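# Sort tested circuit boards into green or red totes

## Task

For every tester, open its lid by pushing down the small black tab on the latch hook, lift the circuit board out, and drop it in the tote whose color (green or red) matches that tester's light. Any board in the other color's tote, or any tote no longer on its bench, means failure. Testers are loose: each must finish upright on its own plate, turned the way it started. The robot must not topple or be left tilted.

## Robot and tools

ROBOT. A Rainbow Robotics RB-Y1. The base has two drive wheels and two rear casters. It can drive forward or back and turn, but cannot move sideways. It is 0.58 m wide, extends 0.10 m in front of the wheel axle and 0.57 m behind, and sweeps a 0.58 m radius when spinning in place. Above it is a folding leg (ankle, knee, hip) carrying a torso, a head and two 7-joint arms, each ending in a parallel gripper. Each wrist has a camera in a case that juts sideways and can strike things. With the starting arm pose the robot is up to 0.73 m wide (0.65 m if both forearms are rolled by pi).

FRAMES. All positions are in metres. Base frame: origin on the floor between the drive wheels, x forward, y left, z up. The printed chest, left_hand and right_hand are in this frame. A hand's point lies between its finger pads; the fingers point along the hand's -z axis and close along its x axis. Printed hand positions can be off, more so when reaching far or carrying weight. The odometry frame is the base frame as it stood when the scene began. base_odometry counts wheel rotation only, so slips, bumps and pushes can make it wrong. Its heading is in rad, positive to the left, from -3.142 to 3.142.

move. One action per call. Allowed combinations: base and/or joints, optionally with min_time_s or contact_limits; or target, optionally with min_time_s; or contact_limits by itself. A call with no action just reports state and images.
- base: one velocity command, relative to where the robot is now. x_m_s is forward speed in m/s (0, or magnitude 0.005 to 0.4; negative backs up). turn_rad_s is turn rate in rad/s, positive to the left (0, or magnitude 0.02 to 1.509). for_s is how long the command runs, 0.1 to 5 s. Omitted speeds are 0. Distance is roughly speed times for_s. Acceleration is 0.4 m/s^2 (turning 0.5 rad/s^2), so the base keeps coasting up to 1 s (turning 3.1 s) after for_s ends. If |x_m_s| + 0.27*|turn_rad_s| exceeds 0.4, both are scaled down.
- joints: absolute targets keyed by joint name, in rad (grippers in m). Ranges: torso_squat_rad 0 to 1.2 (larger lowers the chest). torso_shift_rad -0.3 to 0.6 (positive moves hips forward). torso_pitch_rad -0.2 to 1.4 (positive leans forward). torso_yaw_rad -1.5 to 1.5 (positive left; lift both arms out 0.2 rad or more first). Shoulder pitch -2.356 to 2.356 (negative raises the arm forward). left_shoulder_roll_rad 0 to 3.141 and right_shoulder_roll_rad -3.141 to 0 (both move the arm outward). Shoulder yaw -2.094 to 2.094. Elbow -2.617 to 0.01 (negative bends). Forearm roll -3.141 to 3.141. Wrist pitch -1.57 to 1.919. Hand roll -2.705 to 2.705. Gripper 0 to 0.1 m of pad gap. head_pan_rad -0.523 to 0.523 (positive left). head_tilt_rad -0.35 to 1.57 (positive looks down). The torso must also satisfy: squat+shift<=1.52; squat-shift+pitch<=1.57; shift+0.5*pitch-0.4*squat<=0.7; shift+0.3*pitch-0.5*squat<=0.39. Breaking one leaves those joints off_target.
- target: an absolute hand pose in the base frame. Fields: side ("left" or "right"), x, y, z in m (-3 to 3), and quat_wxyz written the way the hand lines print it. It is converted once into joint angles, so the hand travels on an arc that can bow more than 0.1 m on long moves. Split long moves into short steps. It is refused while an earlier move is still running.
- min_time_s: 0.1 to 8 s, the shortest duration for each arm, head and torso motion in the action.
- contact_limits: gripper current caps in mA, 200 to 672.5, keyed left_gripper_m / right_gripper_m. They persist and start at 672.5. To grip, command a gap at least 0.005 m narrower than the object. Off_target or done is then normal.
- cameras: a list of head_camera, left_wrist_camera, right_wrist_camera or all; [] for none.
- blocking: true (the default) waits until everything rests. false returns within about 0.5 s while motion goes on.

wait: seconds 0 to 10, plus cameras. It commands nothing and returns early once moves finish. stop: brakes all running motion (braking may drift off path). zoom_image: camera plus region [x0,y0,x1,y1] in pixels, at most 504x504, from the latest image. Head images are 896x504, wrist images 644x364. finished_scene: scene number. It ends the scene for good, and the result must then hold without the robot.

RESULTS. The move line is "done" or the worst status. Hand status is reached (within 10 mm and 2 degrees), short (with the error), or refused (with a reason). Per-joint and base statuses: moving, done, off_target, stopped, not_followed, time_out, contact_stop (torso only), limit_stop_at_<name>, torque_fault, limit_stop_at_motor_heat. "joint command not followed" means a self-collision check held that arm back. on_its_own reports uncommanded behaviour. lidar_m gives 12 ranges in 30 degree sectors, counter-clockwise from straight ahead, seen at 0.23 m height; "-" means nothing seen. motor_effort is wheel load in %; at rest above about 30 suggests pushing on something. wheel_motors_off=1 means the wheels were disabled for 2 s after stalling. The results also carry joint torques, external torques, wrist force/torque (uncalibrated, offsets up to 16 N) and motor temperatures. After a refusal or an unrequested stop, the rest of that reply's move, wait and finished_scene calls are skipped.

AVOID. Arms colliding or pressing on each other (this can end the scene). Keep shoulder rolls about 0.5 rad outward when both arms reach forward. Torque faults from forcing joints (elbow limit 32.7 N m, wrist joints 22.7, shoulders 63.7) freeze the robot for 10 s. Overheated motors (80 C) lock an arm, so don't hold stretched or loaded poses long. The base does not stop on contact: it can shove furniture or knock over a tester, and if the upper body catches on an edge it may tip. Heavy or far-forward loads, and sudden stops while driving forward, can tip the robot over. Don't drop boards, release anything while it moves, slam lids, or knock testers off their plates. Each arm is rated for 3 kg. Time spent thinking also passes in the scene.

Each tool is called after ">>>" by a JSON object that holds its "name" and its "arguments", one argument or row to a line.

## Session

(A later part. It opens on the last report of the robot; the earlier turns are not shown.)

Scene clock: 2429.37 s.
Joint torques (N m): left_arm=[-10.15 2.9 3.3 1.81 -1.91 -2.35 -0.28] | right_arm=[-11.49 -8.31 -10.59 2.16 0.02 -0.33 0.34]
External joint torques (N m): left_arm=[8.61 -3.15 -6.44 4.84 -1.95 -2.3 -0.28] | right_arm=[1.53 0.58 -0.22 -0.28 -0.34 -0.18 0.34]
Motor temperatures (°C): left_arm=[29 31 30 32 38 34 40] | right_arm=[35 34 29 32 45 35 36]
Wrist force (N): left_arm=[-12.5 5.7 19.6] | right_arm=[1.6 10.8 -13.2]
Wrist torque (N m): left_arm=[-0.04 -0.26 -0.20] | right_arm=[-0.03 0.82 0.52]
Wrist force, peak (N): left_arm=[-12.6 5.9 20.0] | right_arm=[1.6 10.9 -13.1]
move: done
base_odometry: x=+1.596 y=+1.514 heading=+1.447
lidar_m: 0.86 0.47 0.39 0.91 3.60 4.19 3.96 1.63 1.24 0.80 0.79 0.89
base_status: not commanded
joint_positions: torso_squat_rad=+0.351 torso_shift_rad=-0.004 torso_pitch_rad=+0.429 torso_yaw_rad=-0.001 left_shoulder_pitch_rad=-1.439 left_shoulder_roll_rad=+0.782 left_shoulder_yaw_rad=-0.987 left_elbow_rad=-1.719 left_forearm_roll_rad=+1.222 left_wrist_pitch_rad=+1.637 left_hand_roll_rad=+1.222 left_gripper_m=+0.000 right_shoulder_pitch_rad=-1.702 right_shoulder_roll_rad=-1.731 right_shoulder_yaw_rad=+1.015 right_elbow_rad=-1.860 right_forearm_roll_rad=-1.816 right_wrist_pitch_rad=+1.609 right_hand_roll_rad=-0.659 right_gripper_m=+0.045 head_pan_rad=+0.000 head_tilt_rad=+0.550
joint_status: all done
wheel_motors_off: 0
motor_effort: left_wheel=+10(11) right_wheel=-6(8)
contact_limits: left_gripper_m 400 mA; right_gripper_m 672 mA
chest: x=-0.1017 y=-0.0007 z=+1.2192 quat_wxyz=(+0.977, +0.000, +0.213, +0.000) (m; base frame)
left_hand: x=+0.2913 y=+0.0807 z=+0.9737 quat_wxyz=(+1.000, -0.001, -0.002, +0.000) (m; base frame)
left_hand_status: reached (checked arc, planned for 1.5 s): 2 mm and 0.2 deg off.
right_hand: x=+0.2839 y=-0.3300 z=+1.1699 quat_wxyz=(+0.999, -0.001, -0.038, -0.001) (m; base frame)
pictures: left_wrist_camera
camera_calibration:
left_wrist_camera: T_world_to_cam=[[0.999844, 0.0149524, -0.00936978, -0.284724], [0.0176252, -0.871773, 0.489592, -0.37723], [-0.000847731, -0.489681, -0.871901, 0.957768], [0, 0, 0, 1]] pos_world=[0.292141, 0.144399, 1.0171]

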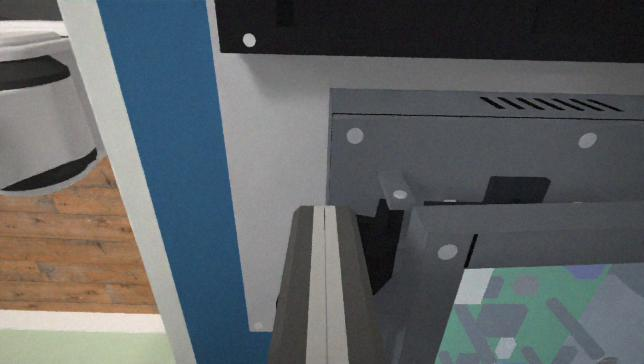

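>>> {"name": "move", "arguments": {
  "target": {"side":"left","x":0.291,"y":0.083,"z":1.0,"quat_wxyz":[1,0,0,0]},
  "min_time_s": 1.5,
  "cameras": ["left_wrist_camera"]
}}

>>> {"name": "move", "arguments": {
  "target": {"side":"left","x":0.27,"y":0.30,"z":1.10,"quat_wxyz":[1,0,0,0]},
  "min_time_s": 2,
  "cameras": ["head_camera","left_wrist_camera"]
}}

Scene clock: 2437.43 s.
Joint torques (N m): left_arm=[-18.85 7.26 10.83 -2.97 0.43 0.27 0.49] | right_arm=[-11.4 -8.22 -10.31 2.35 0.03 -0.31 0.25]
External joint torques (N m): left_arm=[-0.03 1.04 0.99 -0.29 0.38 0.31 0.49] | right_arm=[1.62 0.69 0.07 -0.09 -0.32 -0.17 0.25]
Motor temperatures (°C): left_arm=[29 31 29 32 38 34 40] | right_arm=[35 34 29 32 45 35 36]
Wrist force (N): left_arm=[-1.3 0.7 -10.0] | right_arm=[1.7 10.9 -13.0]
Wrist torque (N m): left_arm=[-0.10 -0.35 -0.25] | right_arm=[-0.06 0.83 0.50]
Wrist force, peak (N): left_arm=[-12.5 6.0 20.2] | right_arm=[1.7 11.0 -13.1]
move: done
base_odometry: x=+1.596 y=+1.514 heading=+1.447
lidar_m: 0.86 0.46 0.39 0.91 3.60 4.18 3.97 1.63 1.23 0.79 0.79 0.89
base_status: not commanded
joint_positions: torso_squat_rad=+0.351 torso_shift_rad=-0.003 torso_pitch_rad=+0.430 torso_yaw_rad=-0.001 left_shoulder_pitch_rad=-1.476 left_shoulder_roll_rad=+0.806 left_shoulder_yaw_rad=-0.954 left_elbow_rad=-1.749 left_forearm_roll_rad=+1.274 left_wrist_pitch_rad=+1.688 left_hand_roll_rad=+1.236 left_gripper_m=+0.000 right_shoulder_pitch_rad=-1.702 right_shoulder_roll_rad=-1.731 right_shoulder_yaw_rad=+1.015 right_elbow_rad=-1.860 right_forearm_roll_rad=-1.816 right_wrist_pitch_rad=+1.609 right_hand_roll_rad=-0.659 right_gripper_m=+0.045 head_pan_rad=+0.000 head_tilt_rad=+0.550
joint_status: all done
wheel_motors_off: 0
motor_effort: left_wheel=+9(11) right_wheel=-6(8)
contact_limits: left_gripper_m 400 mA; right_gripper_m 672 mA
chest: x=-0.1013 y=-0.0007 z=+1.2191 quat_wxyz=(+0.977, +0.000, +0.213, +0.000) (m; base frame)
left_hand: x=+0.2911 y=+0.0829 z=+0.9995 quat_wxyz=(+1.000, +0.000, +0.001, +0.000) (m; base frame)
left_hand_status: reached (checked arc, planned for 1.5 s): 1 mm and 0.1 deg off.
right_hand: x=+0.2843 y=-0.3300 z=+1.1695 quat_wxyz=(+0.999, -0.001, -0.038, -0.001) (m; base frame)
pictures: left_wrist_camera
camera_calibration:
left_wrist_camera: T_world_to_cam=[[0.999794, 0.0151685, -0.0134894, -0.280204], [0.0198251, -0.872402, 0.488387, -0.387303], [-0.00436005, -0.488554, -0.872523, 0.98286], [0, 0, 0, 1]] pos_world=[0.29211, 0.146546, 1.04294]

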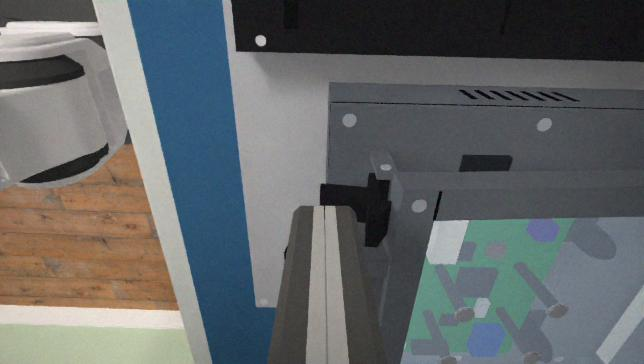

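Scene clock: 2439.77 s.
Joint torques (N m): left_arm=[-11.28 12.28 10.78 0.1 0.19 -0.43 -0.11] | right_arm=[-11.44 -8.27 -10.07 2.27 0.05 -0.29 0.3]
External joint torques (N m): left_arm=[1.7 0.32 0.72 -0.6 0.17 -0.37 -0.11] | right_arm=[1.58 0.64 0.31 -0.17 -0.3 -0.15 0.29]
Motor temperatures (°C): left_arm=[29 31 29 32 38 34 40] | right_arm=[35 34 29 32 45 35 36]
Wrist force (N): left_arm=[-1.3 0.8 -10.0] | right_arm=[1.4 10.6 -13.1]
Wrist torque (N m): left_arm=[-0.11 -0.37 -0.19] | right_arm=[-0.04 0.77 0.50]
Wrist force, peak (N): left_arm=[-1.1 0.6 -10.4] | right_arm=[1.8 11.2 -13.1]
move: done
base_odometry: x=+1.596 y=+1.514 heading=+1.447
lidar_m: 0.86 0.47 0.40 0.91 3.61 4.19 3.96 1.62 1.23 0.81 0.79 0.90
base_status: not commanded
joint_positions: torso_squat_rad=+0.351 torso_shift_rad=-0.003 torso_pitch_rad=+0.430 torso_yaw_rad=-0.001 left_shoulder_pitch_rad=-1.253 left_shoulder_roll_rad=+1.562 left_shoulder_yaw_rad=-0.656 left_elbow_rad=-1.955 left_forearm_roll_rad=+1.659 left_wrist_pitch_rad=+1.637 left_hand_roll_rad=+0.796 left_gripper_m=+0.000 right_shoulder_pitch_rad=-1.702 right_shoulder_roll_rad=-1.731 right_shoulder_yaw_rad=+1.015 right_elbow_rad=-1.860 right_forearm_roll_rad=-1.816 right_wrist_pitch_rad=+1.609 right_hand_roll_rad=-0.659 right_gripper_m=+0.045 head_pan_rad=+0.000 head_tilt_rad=+0.550
joint_status: all done
wheel_motors_off: 0
motor_effort: left_wheel=+9(10) right_wheel=-8(9)
contact_limits: left_gripper_m 400 mA; right_gripper_m 672 mA
chest: x=-0.1013 y=-0.0007 z=+1.2191 quat_wxyz=(+0.977, +0.000, +0.213, +0.000) (m; base frame)
left_hand: x=+0.2702 y=+0.2999 z=+1.1002 quat_wxyz=(+1.000, +0.001, +0.000, +0.000) (m; base frame)
left_hand_status: reached (checked arc, planned for 2.0 s): 0 mm and 0.1 deg off.
right_hand: x=+0.2843 y=-0.3300 z=+1.1695 quat_wxyz=(+0.999, -0.001, -0.038, -0.001) (m; base frame)
pictures: head_camera, left_wrist_camera
camera_calibration:
head_camera: T_world_to_cam=[[0.0315717, -0.998762, 0.0384518, -0.0560759], [-0.806995, -0.0481702, -0.588591, 0.879785], [0.589714, -0.0124476, -0.807516, 1.06166], [0, 0, 0, 1]] pos_world=[0.0856744, -0.000411931, 1.3773]
left_wrist_camera: T_world_to_cam=[[0.999802, 0.0162197, -0.0115165, -0.263695], [0.0197744, -0.873331, 0.486726, -0.244657], [-0.00216317, -0.486858, -0.873479, 1.17661], [0, 0, 0, 1]] pos_world=[0.271026, 0.363452, 1.14379]

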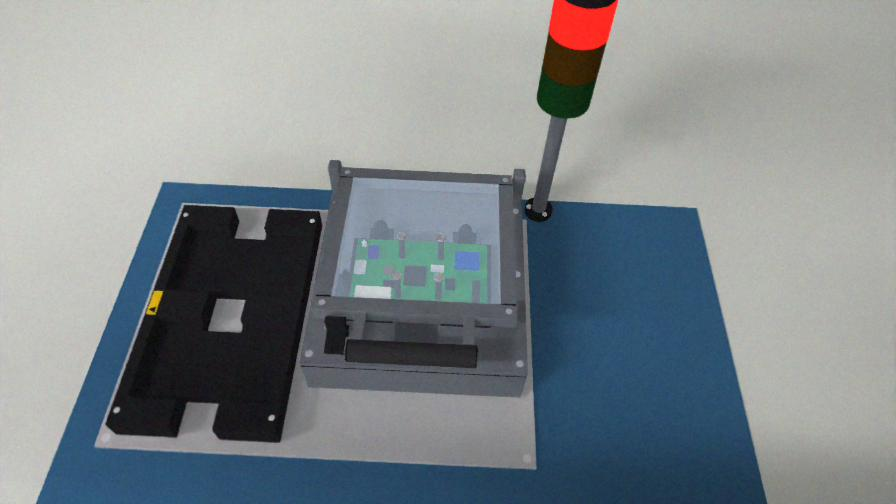

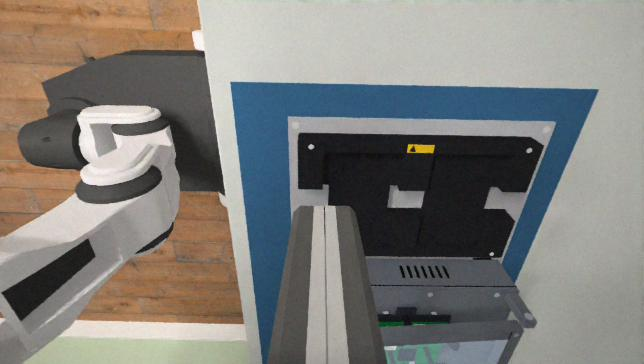

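>>> {"name": "move", "arguments": {
  "target": {"side":"right","x":0.19,"y":-0.15,"z":1.08,"quat_wxyz":[0.843,0,-0.537,0]},
  "min_time_s": 2,
  "cameras": []
}}

>>> {"name": "move", "arguments": {
  "target": {"side":"right","x":0.17,"y":0.01,"z":1.005,"quat_wxyz":[0.843,0,-0.537,0]},
  "min_time_s": 2,
  "cameras": ["head_camera","right_wrist_camera"]
}}

Scene clock: 2448.47 s.
Joint torques (N m): left_arm=[-11.13 12.32 10.96 0.2 0.24 -0.4 -0.06] | right_arm=[-11.53 -8.46 -10.11 2.28 0.1 -0.33 0.29]
External joint torques (N m): left_arm=[1.85 0.36 0.9 -0.5 0.22 -0.34 -0.06] | right_arm=[1.49 0.45 0.27 -0.16 -0.25 -0.18 0.29]
Motor temperatures (°C): left_arm=[29 31 30 32 38 34 40] | right_arm=[35 34 29 32 45 35 36]
Wrist force (N): left_arm=[-1.3 0.9 -9.7] | right_arm=[1.6 10.7 -13.0]
Wrist torque (N m): left_arm=[-0.11 -0.37 -0.19] | right_arm=[-0.04 0.81 0.50]
Wrist force, peak (N): left_arm=[-1.6 1.0 -10.2] | right_arm=[1.8 10.9 -13.2]
move: refused
base_odometry: x=+1.596 y=+1.514 heading=+1.447
lidar_m: 0.87 0.46 0.39 0.90 3.61 4.19 3.96 1.63 1.23 0.80 0.79 0.90
base_status: not commanded
joint_positions: torso_squat_rad=+0.351 torso_shift_rad=-0.003 torso_pitch_rad=+0.430 torso_yaw_rad=-0.001 left_shoulder_pitch_rad=-1.253 left_shoulder_roll_rad=+1.562 left_shoulder_yaw_rad=-0.656 left_elbow_rad=-1.955 left_forearm_roll_rad=+1.659 left_wrist_pitch_rad=+1.637 left_hand_roll_rad=+0.796 left_gripper_m=+0.000 right_shoulder_pitch_rad=-1.702 right_shoulder_roll_rad=-1.731 right_shoulder_yaw_rad=+1.015 right_elbow_rad=-1.860 right_forearm_roll_rad=-1.816 right_wrist_pitch_rad=+1.609 right_hand_roll_rad=-0.659 right_gripper_m=+0.045 head_pan_rad=+0.000 head_tilt_rad=+0.550
joint_status: not commanded
wheel_motors_off: 0
motor_effort: left_wheel=+9(9) right_wheel=-7(7)
contact_limits: left_gripper_m 400 mA; right_gripper_m 672 mA
chest: x=-0.1013 y=-0.0007 z=+1.2191 quat_wxyz=(+0.977, +0.000, +0.213, +0.000) (m; base frame)
left_hand: x=+0.2702 y=+0.2999 z=+1.1002 quat_wxyz=(+1.000, +0.001, +0.000, +0.000) (m; base frame)
right_hand: x=+0.2843 y=-0.3300 z=+1.1695 quat_wxyz=(+0.999, -0.001, -0.038, -0.001) (m; base frame)
right_hand_status: refused: the posture found for that pose touches the torso. Nothing moved. The solve starts from where the arm stands: from another posture it may find a clear one.
pictures: none
No camera images: "cameras" was empty.

not run: a stop that you did not command came earlier in this reply.

>>> {"name": "move", "arguments": {
  "base": {"x_m_s":-0.1,"for_s":0.6},
  "cameras": []
}}

>>> {"name": "move", "arguments": {
  "target": {"side":"right","x":0.26,"y":-0.15,"z":1.06,"quat_wxyz":[0.843,0,-0.537,0]},
  "min_time_s": 2,
  "cameras": []
}}

>>> {"name": "move", "arguments": {
  "target": {"side":"right","x":0.25,"y":0.01,"z":1.0,"quat_wxyz":[0.843,0,-0.537,0]},
  "min_time_s": 2,
  "cameras": ["head_camera","right_wrist_camera"]
}}

Scene clock: 2457.40 s.
Joint torques (N m): left_arm=[-11.8 11.72 10.8 0.28 0.2 -0.28 -0.02] | right_arm=[-11.47 -8.4 -10.28 2.31 -0.01 -0.32 0.32]
External joint torques (N m): left_arm=[1.18 -0.23 0.74 -0.42 0.18 -0.22 -0.02] | right_arm=[1.55 0.51 0.09 -0.13 -0.36 -0.18 0.32]
Motor temperatures (°C): left_arm=[29 31 30 32 38 34 40] | right_arm=[35 34 29 32 45 35 36]
Wrist force (N): left_arm=[-1.4 0.9 -10.2] | right_arm=[1.9 10.9 -12.9]
Wrist torque (N m): left_arm=[-0.12 -0.38 -0.21] | right_arm=[-0.05 0.86 0.50]
Wrist force, peak (N): left_arm=[-1.3 1.1 -10.4] | right_arm=[1.9 10.9 -13.4]
move: done
base_odometry: x=+1.589 y=+1.454 heading=+1.447
lidar_m: 0.92 0.47 0.43 2.48 3.61 4.12 4.03 1.63 1.22 1.19 0.79 0.96
base_status: done (sent for 0.6 of 0.6 s)
joint_positions: torso_squat_rad=+0.351 torso_shift_rad=-0.003 torso_pitch_rad=+0.430 torso_yaw_rad=-0.001 left_shoulder_pitch_rad=-1.252 left_shoulder_roll_rad=+1.562 left_shoulder_yaw_rad=-0.656 left_elbow_rad=-1.955 left_forearm_roll_rad=+1.659 left_wrist_pitch_rad=+1.637 left_hand_roll_rad=+0.796 left_gripper_m=+0.000 right_shoulder_pitch_rad=-1.702 right_shoulder_roll_rad=-1.731 right_shoulder_yaw_rad=+1.015 right_elbow_rad=-1.860 right_forearm_roll_rad=-1.816 right_wrist_pitch_rad=+1.609 right_hand_roll_rad=-0.659 right_gripper_m=+0.045 head_pan_rad=+0.000 head_tilt_rad=+0.550
joint_status: not commanded
wheel_motors_off: 0
motor_effort: left_wheel=+0(16) right_wheel=+2(30)
contact_limits: left_gripper_m 400 mA; right_gripper_m 672 mA
chest: x=-0.1013 y=-0.0007 z=+1.2191 quat_wxyz=(+0.977, +0.000, +0.213, +0.000) (m; base frame)
left_hand: x=+0.2702 y=+0.2999 z=+1.1002 quat_wxyz=(+1.000, +0.001, +0.000, +0.000) (m; base frame)
right_hand: x=+0.2843 y=-0.3300 z=+1.1695 quat_wxyz=(+0.999, -0.001, -0.038, -0.001) (m; base frame)
pictures: none
No camera images: "cameras" was empty.

Scene clock: 2459.73 s.
Joint torques (N m): left_arm=[-11.83 11.61 10.77 0.33 0.24 -0.24 -0.09] | right_arm=[-14.7 -3.37 -5.27 -2.34 0.65 1.54 0.2]
External joint torques (N m): left_arm=[1.15 -0.34 0.71 -0.37 0.22 -0.18 -0.09] | right_arm=[0.56 1.56 0.57 0.28 -0.42 0.07 0.15]
Motor temperatures (°C): left_arm=[29 31 30 32 38 34 40] | right_arm=[35 34 29 32 45 35 36]
Wrist force (N): left_arm=[-1.4 0.7 -9.9] | right_arm=[-3.2 10.8 -10.0]
Wrist torque (N m): left_arm=[-0.10 -0.37 -0.21] | right_arm=[-0.07 0.56 0.45]
Wrist force, peak (N): left_arm=[-1.5 0.7 -10.2] | right_arm=[0.3 13.6 -12.3]
move: short
base_odometry: x=+1.589 y=+1.454 heading=+1.447
lidar_m: 0.93 0.45 0.43 2.48 3.60 4.13 4.03 1.63 1.23 1.19 0.79 0.96
base_status: not commanded
joint_positions: torso_squat_rad=+0.351 torso_shift_rad=-0.003 torso_pitch_rad=+0.430 torso_yaw_rad=-0.001 left_shoulder_pitch_rad=-1.252 left_shoulder_roll_rad=+1.562 left_shoulder_yaw_rad=-0.656 left_elbow_rad=-1.955 left_forearm_roll_rad=+1.659 left_wrist_pitch_rad=+1.637 left_hand_roll_rad=+0.796 left_gripper_m=+0.000 right_shoulder_pitch_rad=-2.050 right_shoulder_roll_rad=-0.872 right_shoulder_yaw_rad=+2.094 right_elbow_rad=-2.617 right_forearm_roll_rad=-0.331 right_wrist_pitch_rad=+1.919 right_hand_roll_rad=-2.492 right_gripper_m=+0.045 head_pan_rad=+0.000 head_tilt_rad=+0.550
joint_status: all done
wheel_motors_off: 0
motor_effort: left_wheel=-1(4) right_wheel=+1(4)
contact_limits: left_gripper_m 400 mA; right_gripper_m 672 mA
chest: x=-0.1012 y=-0.0007 z=+1.2191 quat_wxyz=(+0.977, +0.000, +0.213, +0.000) (m; base frame)
left_hand: x=+0.2702 y=+0.2999 z=+1.1002 quat_wxyz=(+1.000, +0.001, +0.000, +0.000) (m; base frame)
right_hand: x=+0.2617 y=-0.1494 z=+1.0592 quat_wxyz=(+0.866, -0.038, -0.499, -0.025) (m; base frame)
right_hand_status: short (checked arc, as near as the solve gets, planned for 2.0 s): 2 mm and 7.3 deg off. The place is met; only the turn is off.
pictures: none
No camera images: "cameras" was empty.

Scene clock: 2462.07 s.
Joint torques (N m): left_arm=[-11.5 11.64 10.83 0.31 0.23 -0.22 -0.01] | right_arm=[-15.79 -3.8 -7.67 -0.24 0.31 1.73 -0.21]
External joint torques (N m): left_arm=[1.48 -0.31 0.77 -0.39 0.2 -0.16 -0.01] | right_arm=[0.29 1.77 -0.84 0.88 -0.61 0.07 -0.27]
Motor temperatures (°C): left_arm=[29 31 30 32 38 34 40] | right_arm=[35 34 29 32 45 35 36]
Wrist force (N): left_arm=[-1.2 0.9 -10.0] | right_arm=[-3.5 10.3 -9.6]
Wrist torque (N m): left_arm=[-0.12 -0.34 -0.21] | right_arm=[-0.04 0.53 0.47]
Wrist force, peak (N): left_arm=[-1.2 0.9 -10.3] | right_arm=[-3.7 11.2 -9.7]
move: done
base_odometry: x=+1.589 y=+1.454 heading=+1.447
lidar_m: 0.92 0.46 0.43 2.49 3.61 4.12 4.02 1.63 1.23 1.19 0.79 0.96
base_status: not commanded
joint_positions: torso_squat_rad=+0.351 torso_shift_rad=-0.003 torso_pitch_rad=+0.430 torso_yaw_rad=-0.001 left_shoulder_pitch_rad=-1.252 left_shoulder_roll_rad=+1.562 left_shoulder_yaw_rad=-0.656 left_elbow_rad=-1.955 left_forearm_roll_rad=+1.659 left_wrist_pitch_rad=+1.637 left_hand_roll_rad=+0.796 left_gripper_m=+0.000 right_shoulder_pitch_rad=-2.060 right_shoulder_roll_rad=-0.201 right_shoulder_yaw_rad=+2.050 right_elbow_rad=-2.093 right_forearm_roll_rad=-0.536 right_wrist_pitch_rad=+1.919 right_hand_roll_rad=-2.668 right_gripper_m=+0.045 head_pan_rad=+0.000 head_tilt_rad=+0.550
joint_status: all done
wheel_motors_off: 0
motor_effort: left_wheel=-1(4) right_wheel=+2(3)
contact_limits: left_gripper_m 400 mA; right_gripper_m 672 mA
chest: x=-0.1012 y=-0.0007 z=+1.2191 quat_wxyz=(+0.977, +0.000, +0.213, +0.000) (m; base frame)
left_hand: x=+0.2702 y=+0.2999 z=+1.1002 quat_wxyz=(+1.000, +0.001, +0.000, +0.000) (m; base frame)
right_hand: x=+0.2502 y=+0.0098 z=+1.0001 quat_wxyz=(+0.844, +0.000, -0.537, +0.000) (m; base frame)
right_hand_status: reached (checked arc, planned for 2.0 s): 0 mm and 0.1 deg off.
pictures: head_camera, right_wrist_camera
camera_calibration:
head_camera: T_world_to_cam=[[0.0315418, -0.998763, 0.03844, -0.0560861], [-0.807027, -0.0481385, -0.588549, 0.879751], [0.589672, -0.0124582, -0.807547, 1.06167], [0, 0, 0, 1]] pos_world=[0.0857124, -0.000440325, 1.37729]
right_wrist_camera: T_world_to_cam=[[-0.408026, 0.0202547, -0.912746, 1.0172], [-0.39834, 0.895624, 0.197945, -0.0738966], [0.821487, 0.44435, -0.357369, 0.219253], [0, 0, 0, 1]] pos_world=[0.205495, -0.0518444, 1.02143]

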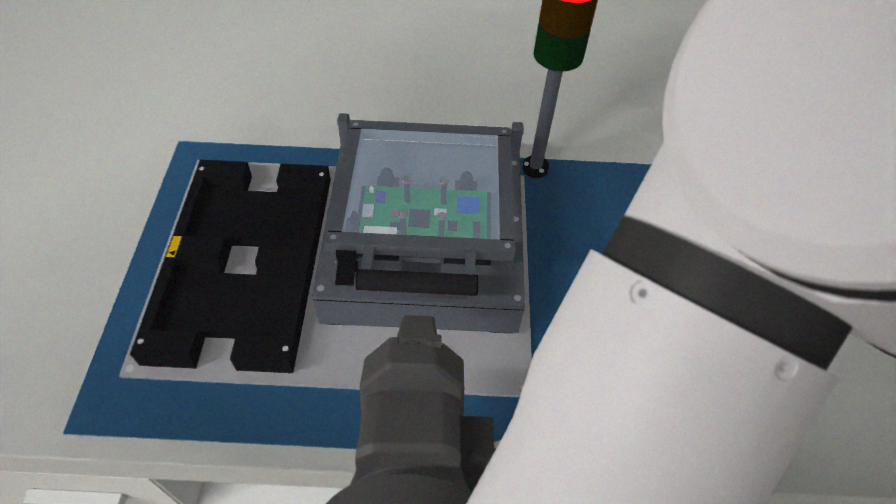

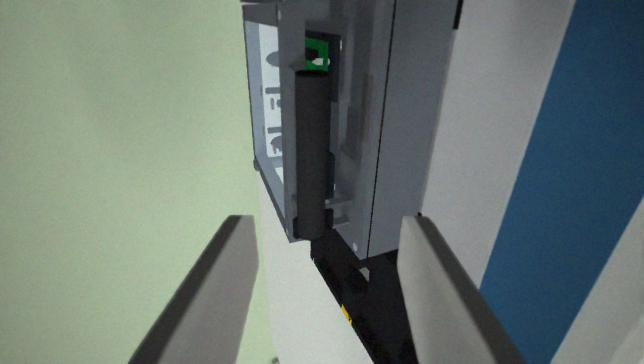

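>>> {"name": "move", "arguments": {
  "target": {"side":"right","x":0.29,"y":0.01,"z":0.988,"quat_wxyz":[0.843,0,-0.537,0]},
  "min_time_s": 2,
  "cameras": ["head_camera","right_wrist_camera"]
}}

Scene clock: 2479.13 s.
Joint torques (N m): left_arm=[-11.74 11.71 10.67 0.34 0.2 -0.23 -0.05] | right_arm=[-17.18 -7.77 -5.55 0.6 1.01 1.22 0.3]
External joint torques (N m): left_arm=[1.24 -0.24 0.6 -0.36 0.18 -0.17 -0.05] | right_arm=[0.3 -1.76 1.26 0.93 -0.01 -0.39 0.24]
Motor temperatures (°C): left_arm=[29 31 30 32 38 34 40] | right_arm=[35 34 29 31 45 36 36]
Wrist force (N): left_arm=[-1.2 0.8 -10.1] | right_arm=[-3.6 10.6 -9.2]
Wrist torque (N m): left_arm=[-0.11 -0.35 -0.21] | right_arm=[-0.08 0.54 0.45]
Wrist force, peak (N): left_arm=[-1.4 1.1 -10.3] | right_arm=[-3.6 10.7 -9.7]
move: done
base_odometry: x=+1.589 y=+1.454 heading=+1.447
lidar_m: 0.93 0.46 0.43 2.48 3.61 4.13 4.02 1.62 1.23 1.19 0.78 0.96
base_status: not commanded
joint_positions: torso_squat_rad=+0.351 torso_shift_rad=-0.003 torso_pitch_rad=+0.430 torso_yaw_rad=-0.001 left_shoulder_pitch_rad=-1.252 left_shoulder_roll_rad=+1.562 left_shoulder_yaw_rad=-0.656 left_elbow_rad=-1.955 left_forearm_roll_rad=+1.659 left_wrist_pitch_rad=+1.637 left_hand_roll_rad=+0.796 left_gripper_m=+0.000 right_shoulder_pitch_rad=-2.060 right_shoulder_roll_rad=-0.250 right_shoulder_yaw_rad=+2.092 right_elbow_rad=-1.985 right_forearm_roll_rad=-0.482 right_wrist_pitch_rad=+1.774 right_hand_roll_rad=-2.616 right_gripper_m=+0.045 head_pan_rad=+0.000 head_tilt_rad=+0.550
joint_status: all done
wheel_motors_off: 0
motor_effort: left_wheel=-1(4) right_wheel=+1(3)
contact_limits: left_gripper_m 400 mA; right_gripper_m 672 mA
chest: x=-0.1012 y=-0.0007 z=+1.2191 quat_wxyz=(+0.977, +0.000, +0.213, +0.000) (m; base frame)
left_hand: x=+0.2702 y=+0.2999 z=+1.1002 quat_wxyz=(+1.000, +0.001, +0.000, +0.000) (m; base frame)
right_hand: x=+0.2896 y=+0.0100 z=+0.9882 quat_wxyz=(+0.843, +0.000, -0.537, +0.000) (m; base frame)
right_hand_status: reached (checked arc, planned for 2.0 s): 0 mm and 0.0 deg off.
pictures: head_camera, right_wrist_camera
camera_calibration:
head_camera: T_world_to_cam=[[0.0315419, -0.998763, 0.0384399, -0.056086], [-0.807027, -0.0481385, -0.58855, 0.879752], [0.589672, -0.012458, -0.807547, 1.06167], [0, 0, 0, 1]] pos_world=[0.0857121, -0.000440377, 1.37729]
right_wrist_camera: T_world_to_cam=[[-0.407439, 0.0203818, -0.913005, 1.02249], [-0.398394, 0.895637, 0.197782, -0.0558748], [0.821752, 0.444319, -0.356797, 0.181875], [0, 0, 0, 1]] pos_world=[0.244886, -0.0516073, 1.00948]

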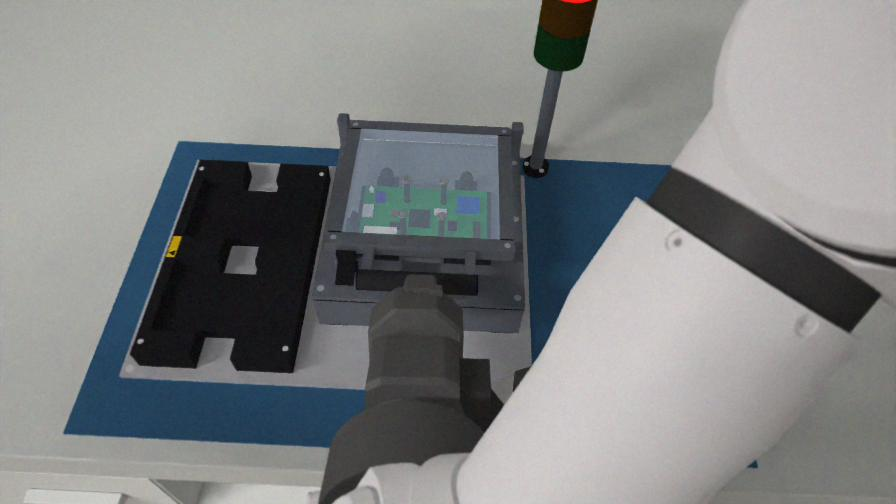

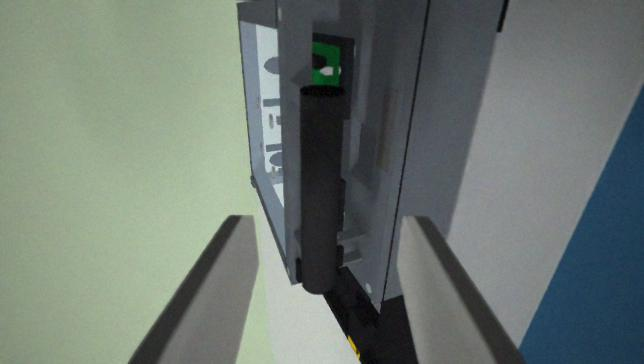

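>>> {"name": "move", "arguments": {
  "target": {"side":"right","x":0.33,"y":0.012,"z":0.972,"quat_wxyz":[0.843,0,-0.537,0]},
  "min_time_s": 2,
  "cameras": ["head_camera","right_wrist_camera"]
}}

Scene clock: 2487.40 s.
Joint torques (N m): left_arm=[-11.6 11.71 10.74 0.34 0.2 -0.29 -0.05] | right_arm=[-15.72 -7.18 -5.64 1.13 1.15 1.21 0.38]
External joint torques (N m): left_arm=[1.39 -0.25 0.68 -0.36 0.18 -0.23 -0.05] | right_arm=[3.15 -1.21 1.45 0.83 -0.01 -0.31 0.33]
Motor temperatures (°C): left_arm=[29 31 30 32 38 34 40] | right_arm=[36 34 29 31 45 36 36]
Wrist force (N): left_arm=[-1.2 1.0 -10.0] | right_arm=[-3.3 10.5 -9.3]
Wrist torque (N m): left_arm=[-0.13 -0.35 -0.22] | right_arm=[-0.07 0.55 0.44]
Wrist force, peak (N): left_arm=[-1.1 0.9 -10.3] | right_arm=[-3.3 10.8 -9.8]
move: done
base_odometry: x=+1.589 y=+1.454 heading=+1.447
lidar_m: 0.92 0.46 0.43 2.49 3.61 4.13 4.02 1.62 1.22 1.19 0.78 0.96
base_status: not commanded
joint_positions: torso_squat_rad=+0.351 torso_shift_rad=-0.003 torso_pitch_rad=+0.430 torso_yaw_rad=-0.001 left_shoulder_pitch_rad=-1.252 left_shoulder_roll_rad=+1.562 left_shoulder_yaw_rad=-0.656 left_elbow_rad=-1.955 left_forearm_roll_rad=+1.659 left_wrist_pitch_rad=+1.637 left_hand_roll_rad=+0.796 left_gripper_m=+0.000 right_shoulder_pitch_rad=-2.001 right_shoulder_roll_rad=-0.294 right_shoulder_yaw_rad=+2.094 right_elbow_rad=-1.836 right_forearm_roll_rad=-0.401 right_wrist_pitch_rad=+1.644 right_hand_roll_rad=-2.524 right_gripper_m=+0.045 head_pan_rad=+0.000 head_tilt_rad=+0.550
joint_status: all done
wheel_motors_off: 0
motor_effort: left_wheel=-3(4) right_wheel=+1(3)
contact_limits: left_gripper_m 400 mA; right_gripper_m 672 mA
chest: x=-0.1012 y=-0.0007 z=+1.2191 quat_wxyz=(+0.977, +0.000, +0.213, +0.000) (m; base frame)
left_hand: x=+0.2702 y=+0.2999 z=+1.1002 quat_wxyz=(+1.000, +0.001, +0.000, +0.000) (m; base frame)
right_hand: x=+0.3296 y=+0.0121 z=+0.9727 quat_wxyz=(+0.843, +0.000, -0.537, +0.000) (m; base frame)
right_hand_status: reached (checked arc, planned for 2.0 s): 1 mm and 0.1 deg off.
pictures: head_camera, right_wrist_camera
camera_calibration:
head_camera: T_world_to_cam=[[0.031542, -0.998763, 0.0384401, -0.0560861], [-0.807027, -0.0481387, -0.58855, 0.879752], [0.589672, -0.0124582, -0.807547, 1.06167], [0, 0, 0, 1]] pos_world=[0.0857121, -0.00044015, 1.37729]
right_wrist_camera: T_world_to_cam=[[-0.406857, 0.0202636, -0.913267, 1.02461], [-0.398685, 0.895572, 0.197484, -0.0382984], [0.821899, 0.444454, -0.356291, 0.142024], [0, 0, 0, 1]] pos_world=[0.284871, -0.0495866, 0.993907]

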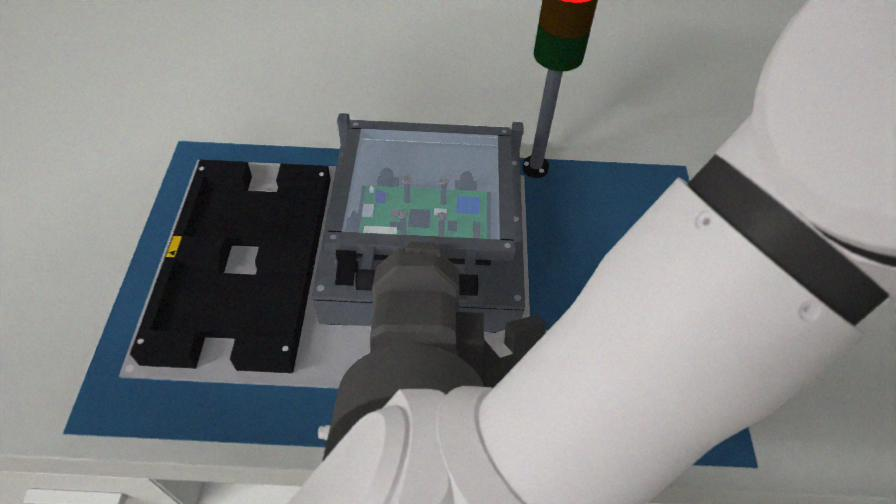

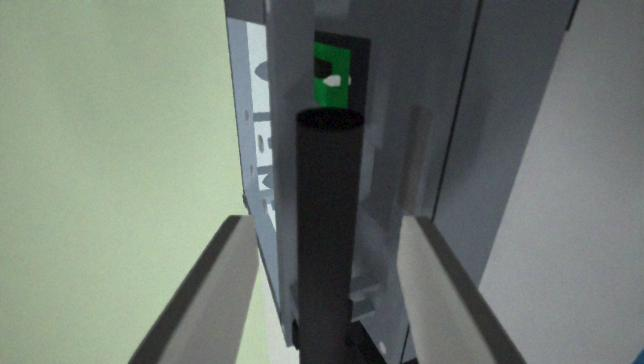

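>>> {"name": "move", "arguments": {
  "target": {"side":"right","x":0.351,"y":0.012,"z":0.9645,"quat_wxyz":[0.843,0,-0.537,0]},
  "min_time_s": 2,
  "cameras": ["right_wrist_camera"]
}}

Scene clock: 2497.37 s.
Joint torques (N m): left_arm=[-11.78 11.88 10.75 0.37 0.27 -0.28 -0.09] | right_arm=[-16.27 -7.67 -7.22 1.44 1.22 1.11 0.43]
External joint torques (N m): left_arm=[1.2 -0.07 0.69 -0.33 0.25 -0.22 -0.09] | right_arm=[3.3 -1.68 -0.06 0.77 0.01 -0.37 0.38]
Motor temperatures (°C): left_arm=[29 31 30 32 38 34 40] | right_arm=[36 34 29 31 45 36 36]
Wrist force (N): left_arm=[-1.4 0.8 -10.0] | right_arm=[-3.6 10.7 -9.4]
Wrist torque (N m): left_arm=[-0.12 -0.38 -0.21] | right_arm=[-0.08 0.52 0.45]
Wrist force, peak (N): left_arm=[-1.4 1.0 -10.4] | right_arm=[-3.3 10.8 -9.8]
move: done
base_odometry: x=+1.589 y=+1.454 heading=+1.447
lidar_m: 0.92 0.46 0.42 2.48 3.61 4.13 4.03 1.62 1.23 1.18 0.78 0.95
base_status: not commanded
joint_positions: torso_squat_rad=+0.351 torso_shift_rad=-0.003 torso_pitch_rad=+0.430 torso_yaw_rad=-0.001 left_shoulder_pitch_rad=-1.252 left_shoulder_roll_rad=+1.562 left_shoulder_yaw_rad=-0.656 left_elbow_rad=-1.955 left_forearm_roll_rad=+1.659 left_wrist_pitch_rad=+1.637 left_hand_roll_rad=+0.796 left_gripper_m=+0.000 right_shoulder_pitch_rad=-1.974 right_shoulder_roll_rad=-0.308 right_shoulder_yaw_rad=+2.094 right_elbow_rad=-1.751 right_forearm_roll_rad=-0.370 right_wrist_pitch_rad=+1.570 right_hand_roll_rad=-2.485 right_gripper_m=+0.045 head_pan_rad=+0.000 head_tilt_rad=+0.550
joint_status: all done
wheel_motors_off: 0
motor_effort: left_wheel=-3(4) right_wheel=+3(4)
contact_limits: left_gripper_m 400 mA; right_gripper_m 672 mA
chest: x=-0.1012 y=-0.0007 z=+1.2191 quat_wxyz=(+0.977, +0.000, +0.213, +0.000) (m; base frame)
left_hand: x=+0.2702 y=+0.2999 z=+1.1002 quat_wxyz=(+1.000, +0.001, +0.000, +0.000) (m; base frame)
right_hand: x=+0.3509 y=+0.0123 z=+0.9648 quat_wxyz=(+0.843, +0.000, -0.537, +0.000) (m; base frame)
right_hand_status: reached (checked arc, planned for 2.0 s): 0 mm and 0.0 deg off.
pictures: right_wrist_camera
camera_calibration:
right_wrist_camera: T_world_to_cam=[[-0.406861, 0.0201921, -0.913267, 1.02607], [-0.398579, 0.895645, 0.197369, -0.0283207], [0.821948, 0.44431, -0.356355, 0.121631], [0, 0, 0, 1]] pos_world=[0.306206, -0.049395, 0.98601]

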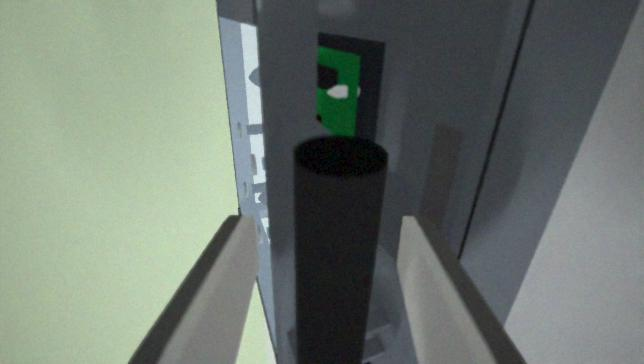

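>>> {"name": "move", "arguments": {
  "contact_limits": {"right_gripper_m":400},
  "joints": {"right_gripper_m":0.0},
  "cameras": ["right_wrist_camera","head_camera"]
}}

Scene clock: 2502.97 s.
Joint torques (N m): left_arm=[-11.79 11.58 10.61 0.39 0.18 -0.18 -0.06] | right_arm=[-15.04 -5.7 -6.94 -0.99 -0.59 -0.12 0.35]
External joint torques (N m): left_arm=[1.19 -0.37 0.55 -0.32 0.15 -0.11 -0.06] | right_arm=[4.54 0.3 0.22 -1.67 -1.8 -1.6 0.3]
Motor temperatures (°C): left_arm=[29 31 30 32 38 34 40] | right_arm=[36 34 29 31 45 36 36]
Wrist force (N): left_arm=[-1.5 0.7 -9.9] | right_arm=[4.2 12.1 -9.1]
Wrist torque (N m): left_arm=[-0.11 -0.38 -0.19] | right_arm=[-0.10 -0.25 0.22]
Wrist force, peak (N): left_arm=[-1.2 1.0 -10.3] | right_arm=[4.9 11.9 -12.4]
move: off_target
base_odometry: x=+1.589 y=+1.454 heading=+1.447
lidar_m: 0.92 0.46 0.42 2.49 3.60 4.13 4.02 1.64 1.23 1.19 0.79 0.95
base_status: not commanded
joint_positions: torso_squat_rad=+0.351 torso_shift_rad=-0.003 torso_pitch_rad=+0.430 torso_yaw_rad=-0.001 left_shoulder_pitch_rad=-1.252 left_shoulder_roll_rad=+1.562 left_shoulder_yaw_rad=-0.656 left_elbow_rad=-1.955 left_forearm_roll_rad=+1.659 left_wrist_pitch_rad=+1.637 left_hand_roll_rad=+0.796 left_gripper_m=+0.000 right_shoulder_pitch_rad=-1.974 right_shoulder_roll_rad=-0.308 right_shoulder_yaw_rad=+2.093 right_elbow_rad=-1.751 right_forearm_roll_rad=-0.369 right_wrist_pitch_rad=+1.570 right_hand_roll_rad=-2.485 right_gripper_m=+0.026 head_pan_rad=+0.000 head_tilt_rad=+0.550
joint_status: right_gripper_m off_target (ended at +0.026, target +0.000)
wheel_motors_off: 0
motor_effort: left_wheel=-3(4) right_wheel=+1(3)
contact_limits: left_gripper_m 400 mA; right_gripper_m 400 mA
chest: x=-0.1013 y=-0.0007 z=+1.2191 quat_wxyz=(+0.977, +0.000, +0.213, +0.000) (m; base frame)
left_hand: x=+0.2702 y=+0.2999 z=+1.1002 quat_wxyz=(+1.000, +0.001, +0.000, +0.000) (m; base frame)
right_hand: x=+0.3514 y=+0.0122 z=+0.9652 quat_wxyz=(+0.843, +0.000, -0.538, +0.000) (m; base frame)
pictures: head_camera, right_wrist_camera
camera_calibration:
head_camera: T_world_to_cam=[[0.0315415, -0.998763, 0.0384408, -0.0560868], [-0.807008, -0.0481391, -0.588575, 0.879779], [0.589697, -0.0124575, -0.807529, 1.06166], [0, 0, 0, 1]] pos_world=[0.0856987, -0.000439999, 1.3773]
right_wrist_camera: T_world_to_cam=[[-0.405486, 0.0206637, -0.913868, 1.02676], [-0.39836, 0.895822, 0.197009, -0.027864], [0.822733, 0.443933, -0.355012, 0.119872], [0, 0, 0, 1]] pos_world=[0.306616, -0.0494707, 0.986371]

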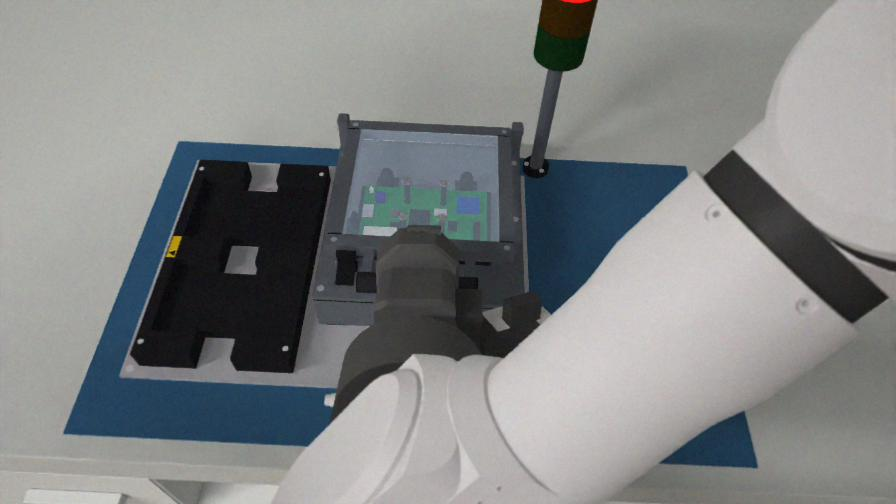

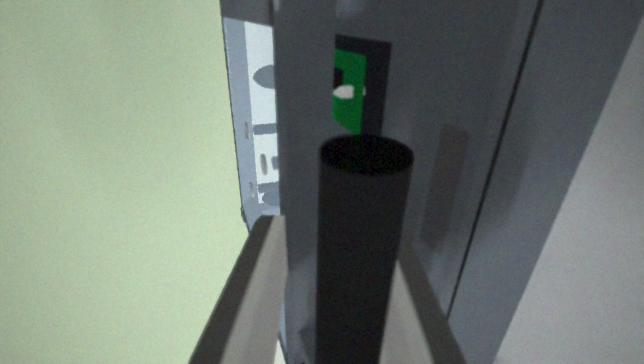

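>>> {"name": "move", "arguments": {
  "target": {"side":"right","x":0.351,"y":0.012,"z":0.958,"quat_wxyz":[0.843,0,-0.537,0]},
  "min_time_s": 1.5,
  "cameras": ["right_wrist_camera"]
}}

>>> {"name": "move", "arguments": {
  "joints": {"right_gripper_m":0.0},
  "cameras": ["right_wrist_camera","left_wrist_camera"]
}}

Scene clock: 2515.20 s.
Joint torques (N m): left_arm=[-11.7 11.72 10.52 0.33 0.16 -0.27 -0.04] | right_arm=[-8.48 -2.43 -4.04 0.58 -1.72 -3.47 0.57]
External joint torques (N m): left_arm=[1.29 -0.22 0.46 -0.38 0.14 -0.2 -0.04] | right_arm=[11.1 3.41 3.12 -0.05 -2.94 -4.94 0.52]
Motor temperatures (°C): left_arm=[29 31 30 32 38 34 40] | right_arm=[36 34 29 31 45 36 36]
Wrist force (N): left_arm=[-1.5 1.1 -10.2] | right_arm=[13.2 7.6 10.6]
Wrist torque (N m): left_arm=[-0.13 -0.38 -0.19] | right_arm=[-0.01 -0.98 0.25]
Wrist force, peak (N): left_arm=[-1.3 0.7 -10.3] | right_arm=[12.7 11.0 9.3]
move: done
base_odometry: x=+1.589 y=+1.454 heading=+1.447
lidar_m: 0.93 0.47 0.43 2.49 3.61 4.12 4.03 1.63 1.23 1.19 0.79 0.96
base_status: not commanded
joint_positions: torso_squat_rad=+0.351 torso_shift_rad=-0.004 torso_pitch_rad=+0.429 torso_yaw_rad=-0.001 left_shoulder_pitch_rad=-1.252 left_shoulder_roll_rad=+1.562 left_shoulder_yaw_rad=-0.656 left_elbow_rad=-1.955 left_forearm_roll_rad=+1.659 left_wrist_pitch_rad=+1.637 left_hand_roll_rad=+0.796 left_gripper_m=+0.000 right_shoulder_pitch_rad=-1.952 right_shoulder_roll_rad=-0.303 right_shoulder_yaw_rad=+2.093 right_elbow_rad=-1.731 right_forearm_roll_rad=-0.353 right_wrist_pitch_rad=+1.569 right_hand_roll_rad=-2.480 right_gripper_m=+0.026 head_pan_rad=+0.000 head_tilt_rad=+0.550
joint_status: all done
wheel_motors_off: 0
motor_effort: left_wheel=-3(4) right_wheel=+1(3)
contact_limits: left_gripper_m 400 mA; right_gripper_m 400 mA
chest: x=-0.1017 y=-0.0007 z=+1.2192 quat_wxyz=(+0.977, +0.000, +0.213, +0.000) (m; base frame)
left_hand: x=+0.2699 y=+0.2999 z=+1.1005 quat_wxyz=(+1.000, +0.001, -0.001, +0.000) (m; base frame)
right_hand: x=+0.3515 y=+0.0122 z=+0.9602 quat_wxyz=(+0.842, +0.000, -0.539, +0.000) (m; base frame)
right_hand_status: reached (checked arc, planned for 1.5 s): 2 mm and 0.3 deg off.
pictures: right_wrist_camera
camera_calibration:
right_wrist_camera: T_world_to_cam=[[-0.40319, 0.0213881, -0.914867, 1.02239], [-0.398452, 0.895883, 0.196546, -0.0263747], [0.823817, 0.443776, -0.352688, 0.115324], [0, 0, 0, 1]] pos_world=[0.306704, -0.0494162, 0.981212]

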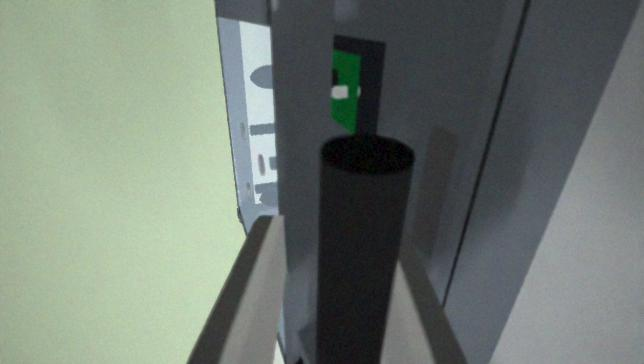

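Scene clock: 2515.50 s.
Joint torques (N m): left_arm=[-11.56 11.94 10.78 0.34 0.17 -0.29 -0.03] | right_arm=[-8.3 -2.55 -3.8 0.69 -1.73 -3.41 0.63]
External joint torques (N m): left_arm=[1.43 0 0.71 -0.36 0.15 -0.22 -0.03] | right_arm=[11.27 3.29 3.35 0.07 -2.95 -4.89 0.57]
Motor temperatures (°C): left_arm=[29 31 30 32 38 34 40] | right_arm=[36 34 29 31 45 36 36]
Wrist force (N): left_arm=[-1.1 0.8 -9.9] | right_arm=[12.9 7.4 10.1]
Wrist torque (N m): left_arm=[-0.11 -0.33 -0.18] | right_arm=[0.02 -1.01 0.27]
Wrist force, peak (N): left_arm=[-1.2 0.5 -10.1] | right_arm=[13.1 7.5 10.5]
move: off_target
base_odometry: x=+1.589 y=+1.454 heading=+1.447
lidar_m: 0.92 0.47 0.42 2.49 3.61 4.14 4.03 1.63 1.23 1.19 0.79 0.96
base_status: not commanded
joint_positions: torso_squat_rad=+0.351 torso_shift_rad=-0.004 torso_pitch_rad=+0.429 torso_yaw_rad=-0.001 left_shoulder_pitch_rad=-1.252 left_shoulder_roll_rad=+1.562 left_shoulder_yaw_rad=-0.656 left_elbow_rad=-1.955 left_forearm_roll_rad=+1.659 left_wrist_pitch_rad=+1.637 left_hand_roll_rad=+0.796 left_gripper_m=+0.000 right_shoulder_pitch_rad=-1.952 right_shoulder_roll_rad=-0.303 right_shoulder_yaw_rad=+2.093 right_elbow_rad=-1.731 right_forearm_roll_rad=-0.353 right_wrist_pitch_rad=+1.569 right_hand_roll_rad=-2.480 right_gripper_m=+0.026 head_pan_rad=+0.000 head_tilt_rad=+0.550
joint_status: right_gripper_m off_target (ended at +0.026, target +0.000)
wheel_motors_off: 0
motor_effort: left_wheel=-3(3) right_wheel=+1(2)
contact_limits: left_gripper_m 400 mA; right_gripper_m 400 mA
chest: x=-0.1017 y=-0.0007 z=+1.2192 quat_wxyz=(+0.977, +0.000, +0.213, +0.000) (m; base frame)
left_hand: x=+0.2699 y=+0.2999 z=+1.1005 quat_wxyz=(+1.000, +0.001, -0.001, +0.000) (m; base frame)
right_hand: x=+0.3515 y=+0.0122 z=+0.9602 quat_wxyz=(+0.842, +0.000, -0.539, +0.000) (m; base frame)
pictures: left_wrist_camera, right_wrist_camera
camera_calibration:
left_wrist_camera: T_world_to_cam=[[0.99981, 0.0162359, -0.0108146, -0.264141], [0.0194468, -0.873365, 0.486678, -0.244662], [-0.00154348, -0.486796, -0.873515, 1.17676], [0, 0, 0, 1]] pos_world=[0.270665, 0.36345, 1.14413]
right_wrist_camera: T_world_to_cam=[[-0.403188, 0.0213893, -0.914867, 1.0224], [-0.398451, 0.895883, 0.196545, -0.0263745], [0.823818, 0.443774, -0.352687, 0.115322], [0, 0, 0, 1]] pos_world=[0.306704, -0.0494167, 0.981212]

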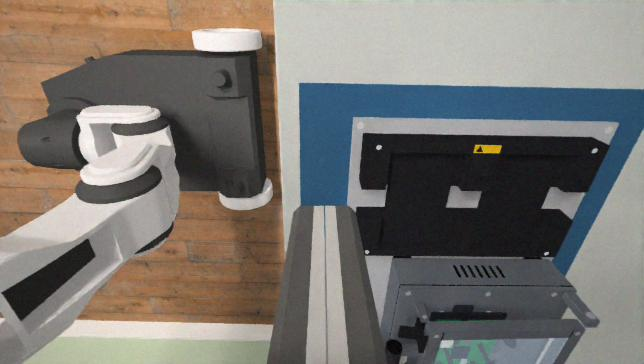

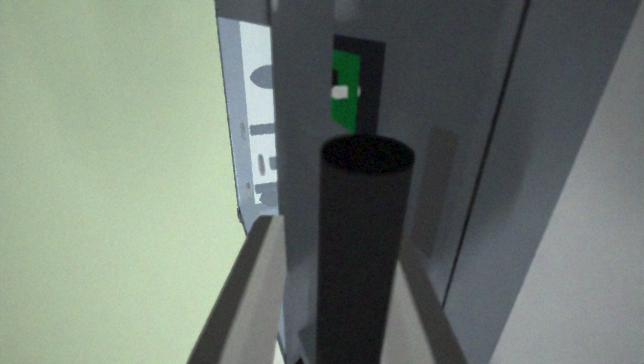

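>>> {"name": "move", "arguments": {
  "target": {"side":"right","x":0.353,"y":0.012,"z":0.985,"quat_wxyz":[0.857,0,-0.515,0]},
  "min_time_s": 2,
  "cameras": ["right_wrist_camera","head_camera"]
}}

Scene clock: 2525.40 s.
Joint torques (N m): left_arm=[-11.89 11.82 10.75 0.37 0.25 -0.3 -0.08] | right_arm=[-19.12 -9.03 -7.86 0.27 0.14 1.21 0.8]
External joint torques (N m): left_arm=[1.1 -0.13 0.68 -0.33 0.23 -0.24 -0.08] | right_arm=[0.74 -2.55 -0.17 -0.5 -1.13 -0.16 0.75]
Motor temperatures (°C): left_arm=[29 32 30 32 38 34 40] | right_arm=[35 34 29 31 45 36 36]
Wrist force (N): left_arm=[-1.2 1.1 -9.9] | right_arm=[-4.5 13.1 -10.1]
Wrist torque (N m): left_arm=[-0.15 -0.34 -0.19] | right_arm=[-0.14 0.01 0.12]
Wrist force, peak (N): left_arm=[-1.4 0.8 -10.3] | right_arm=[-3.8 14.8 -13.8]
move: done
base_odometry: x=+1.589 y=+1.454 heading=+1.447
lidar_m: 0.92 0.46 0.42 2.49 3.60 4.13 4.03 1.63 1.23 1.19 0.79 0.96
base_status: not commanded
joint_positions: torso_squat_rad=+0.351 torso_shift_rad=-0.003 torso_pitch_rad=+0.430 torso_yaw_rad=-0.001 left_shoulder_pitch_rad=-1.252 left_shoulder_roll_rad=+1.562 left_shoulder_yaw_rad=-0.656 left_elbow_rad=-1.955 left_forearm_roll_rad=+1.659 left_wrist_pitch_rad=+1.637 left_hand_roll_rad=+0.796 left_gripper_m=+0.000 right_shoulder_pitch_rad=-2.024 right_shoulder_roll_rad=-0.377 right_shoulder_yaw_rad=+2.032 right_elbow_rad=-1.820 right_forearm_roll_rad=-0.429 right_wrist_pitch_rad=+1.536 right_hand_roll_rad=-2.426 right_gripper_m=+0.024 head_pan_rad=+0.000 head_tilt_rad=+0.550
joint_status: all done
wheel_motors_off: 0
motor_effort: left_wheel=-3(4) right_wheel=+1(3)
contact_limits: left_gripper_m 400 mA; right_gripper_m 400 mA
chest: x=-0.1013 y=-0.0007 z=+1.2191 quat_wxyz=(+0.977, +0.000, +0.213, +0.000) (m; base frame)
left_hand: x=+0.2702 y=+0.2999 z=+1.1002 quat_wxyz=(+1.000, +0.001, +0.000, +0.000) (m; base frame)
right_hand: x=+0.3531 y=+0.0123 z=+0.9845 quat_wxyz=(+0.857, +0.000, -0.515, +0.000) (m; base frame)
right_hand_status: reached (checked arc, planned for 2.0 s): 1 mm and 0.1 deg off.
pictures: head_camera, right_wrist_camera
camera_calibration:
head_camera: T_world_to_cam=[[0.0315633, -0.998763, 0.0384134, -0.0560595], [-0.807004, -0.0481406, -0.58858, 0.879783], [0.589702, -0.0124222, -0.807526, 1.06166], [0, 0, 0, 1]] pos_world=[0.0856946, -0.000448693, 1.3773]
right_wrist_camera: T_world_to_cam=[[-0.454649, 0.0202969, -0.890439, 1.03941], [-0.387609, 0.895597, 0.218324, -0.0559006], [0.801906, 0.444403, -0.399315, 0.176235], [0, 0, 0, 1]] pos_world=[0.309573, -0.0493516, 1.00811]

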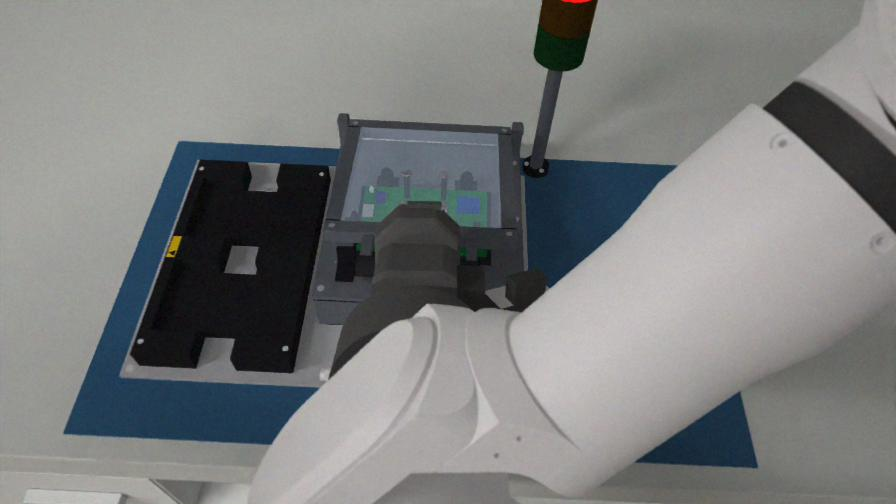

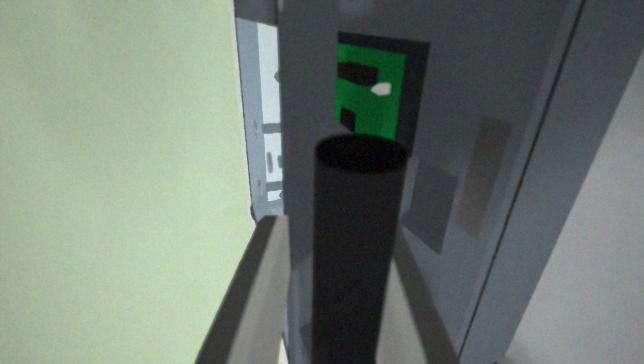

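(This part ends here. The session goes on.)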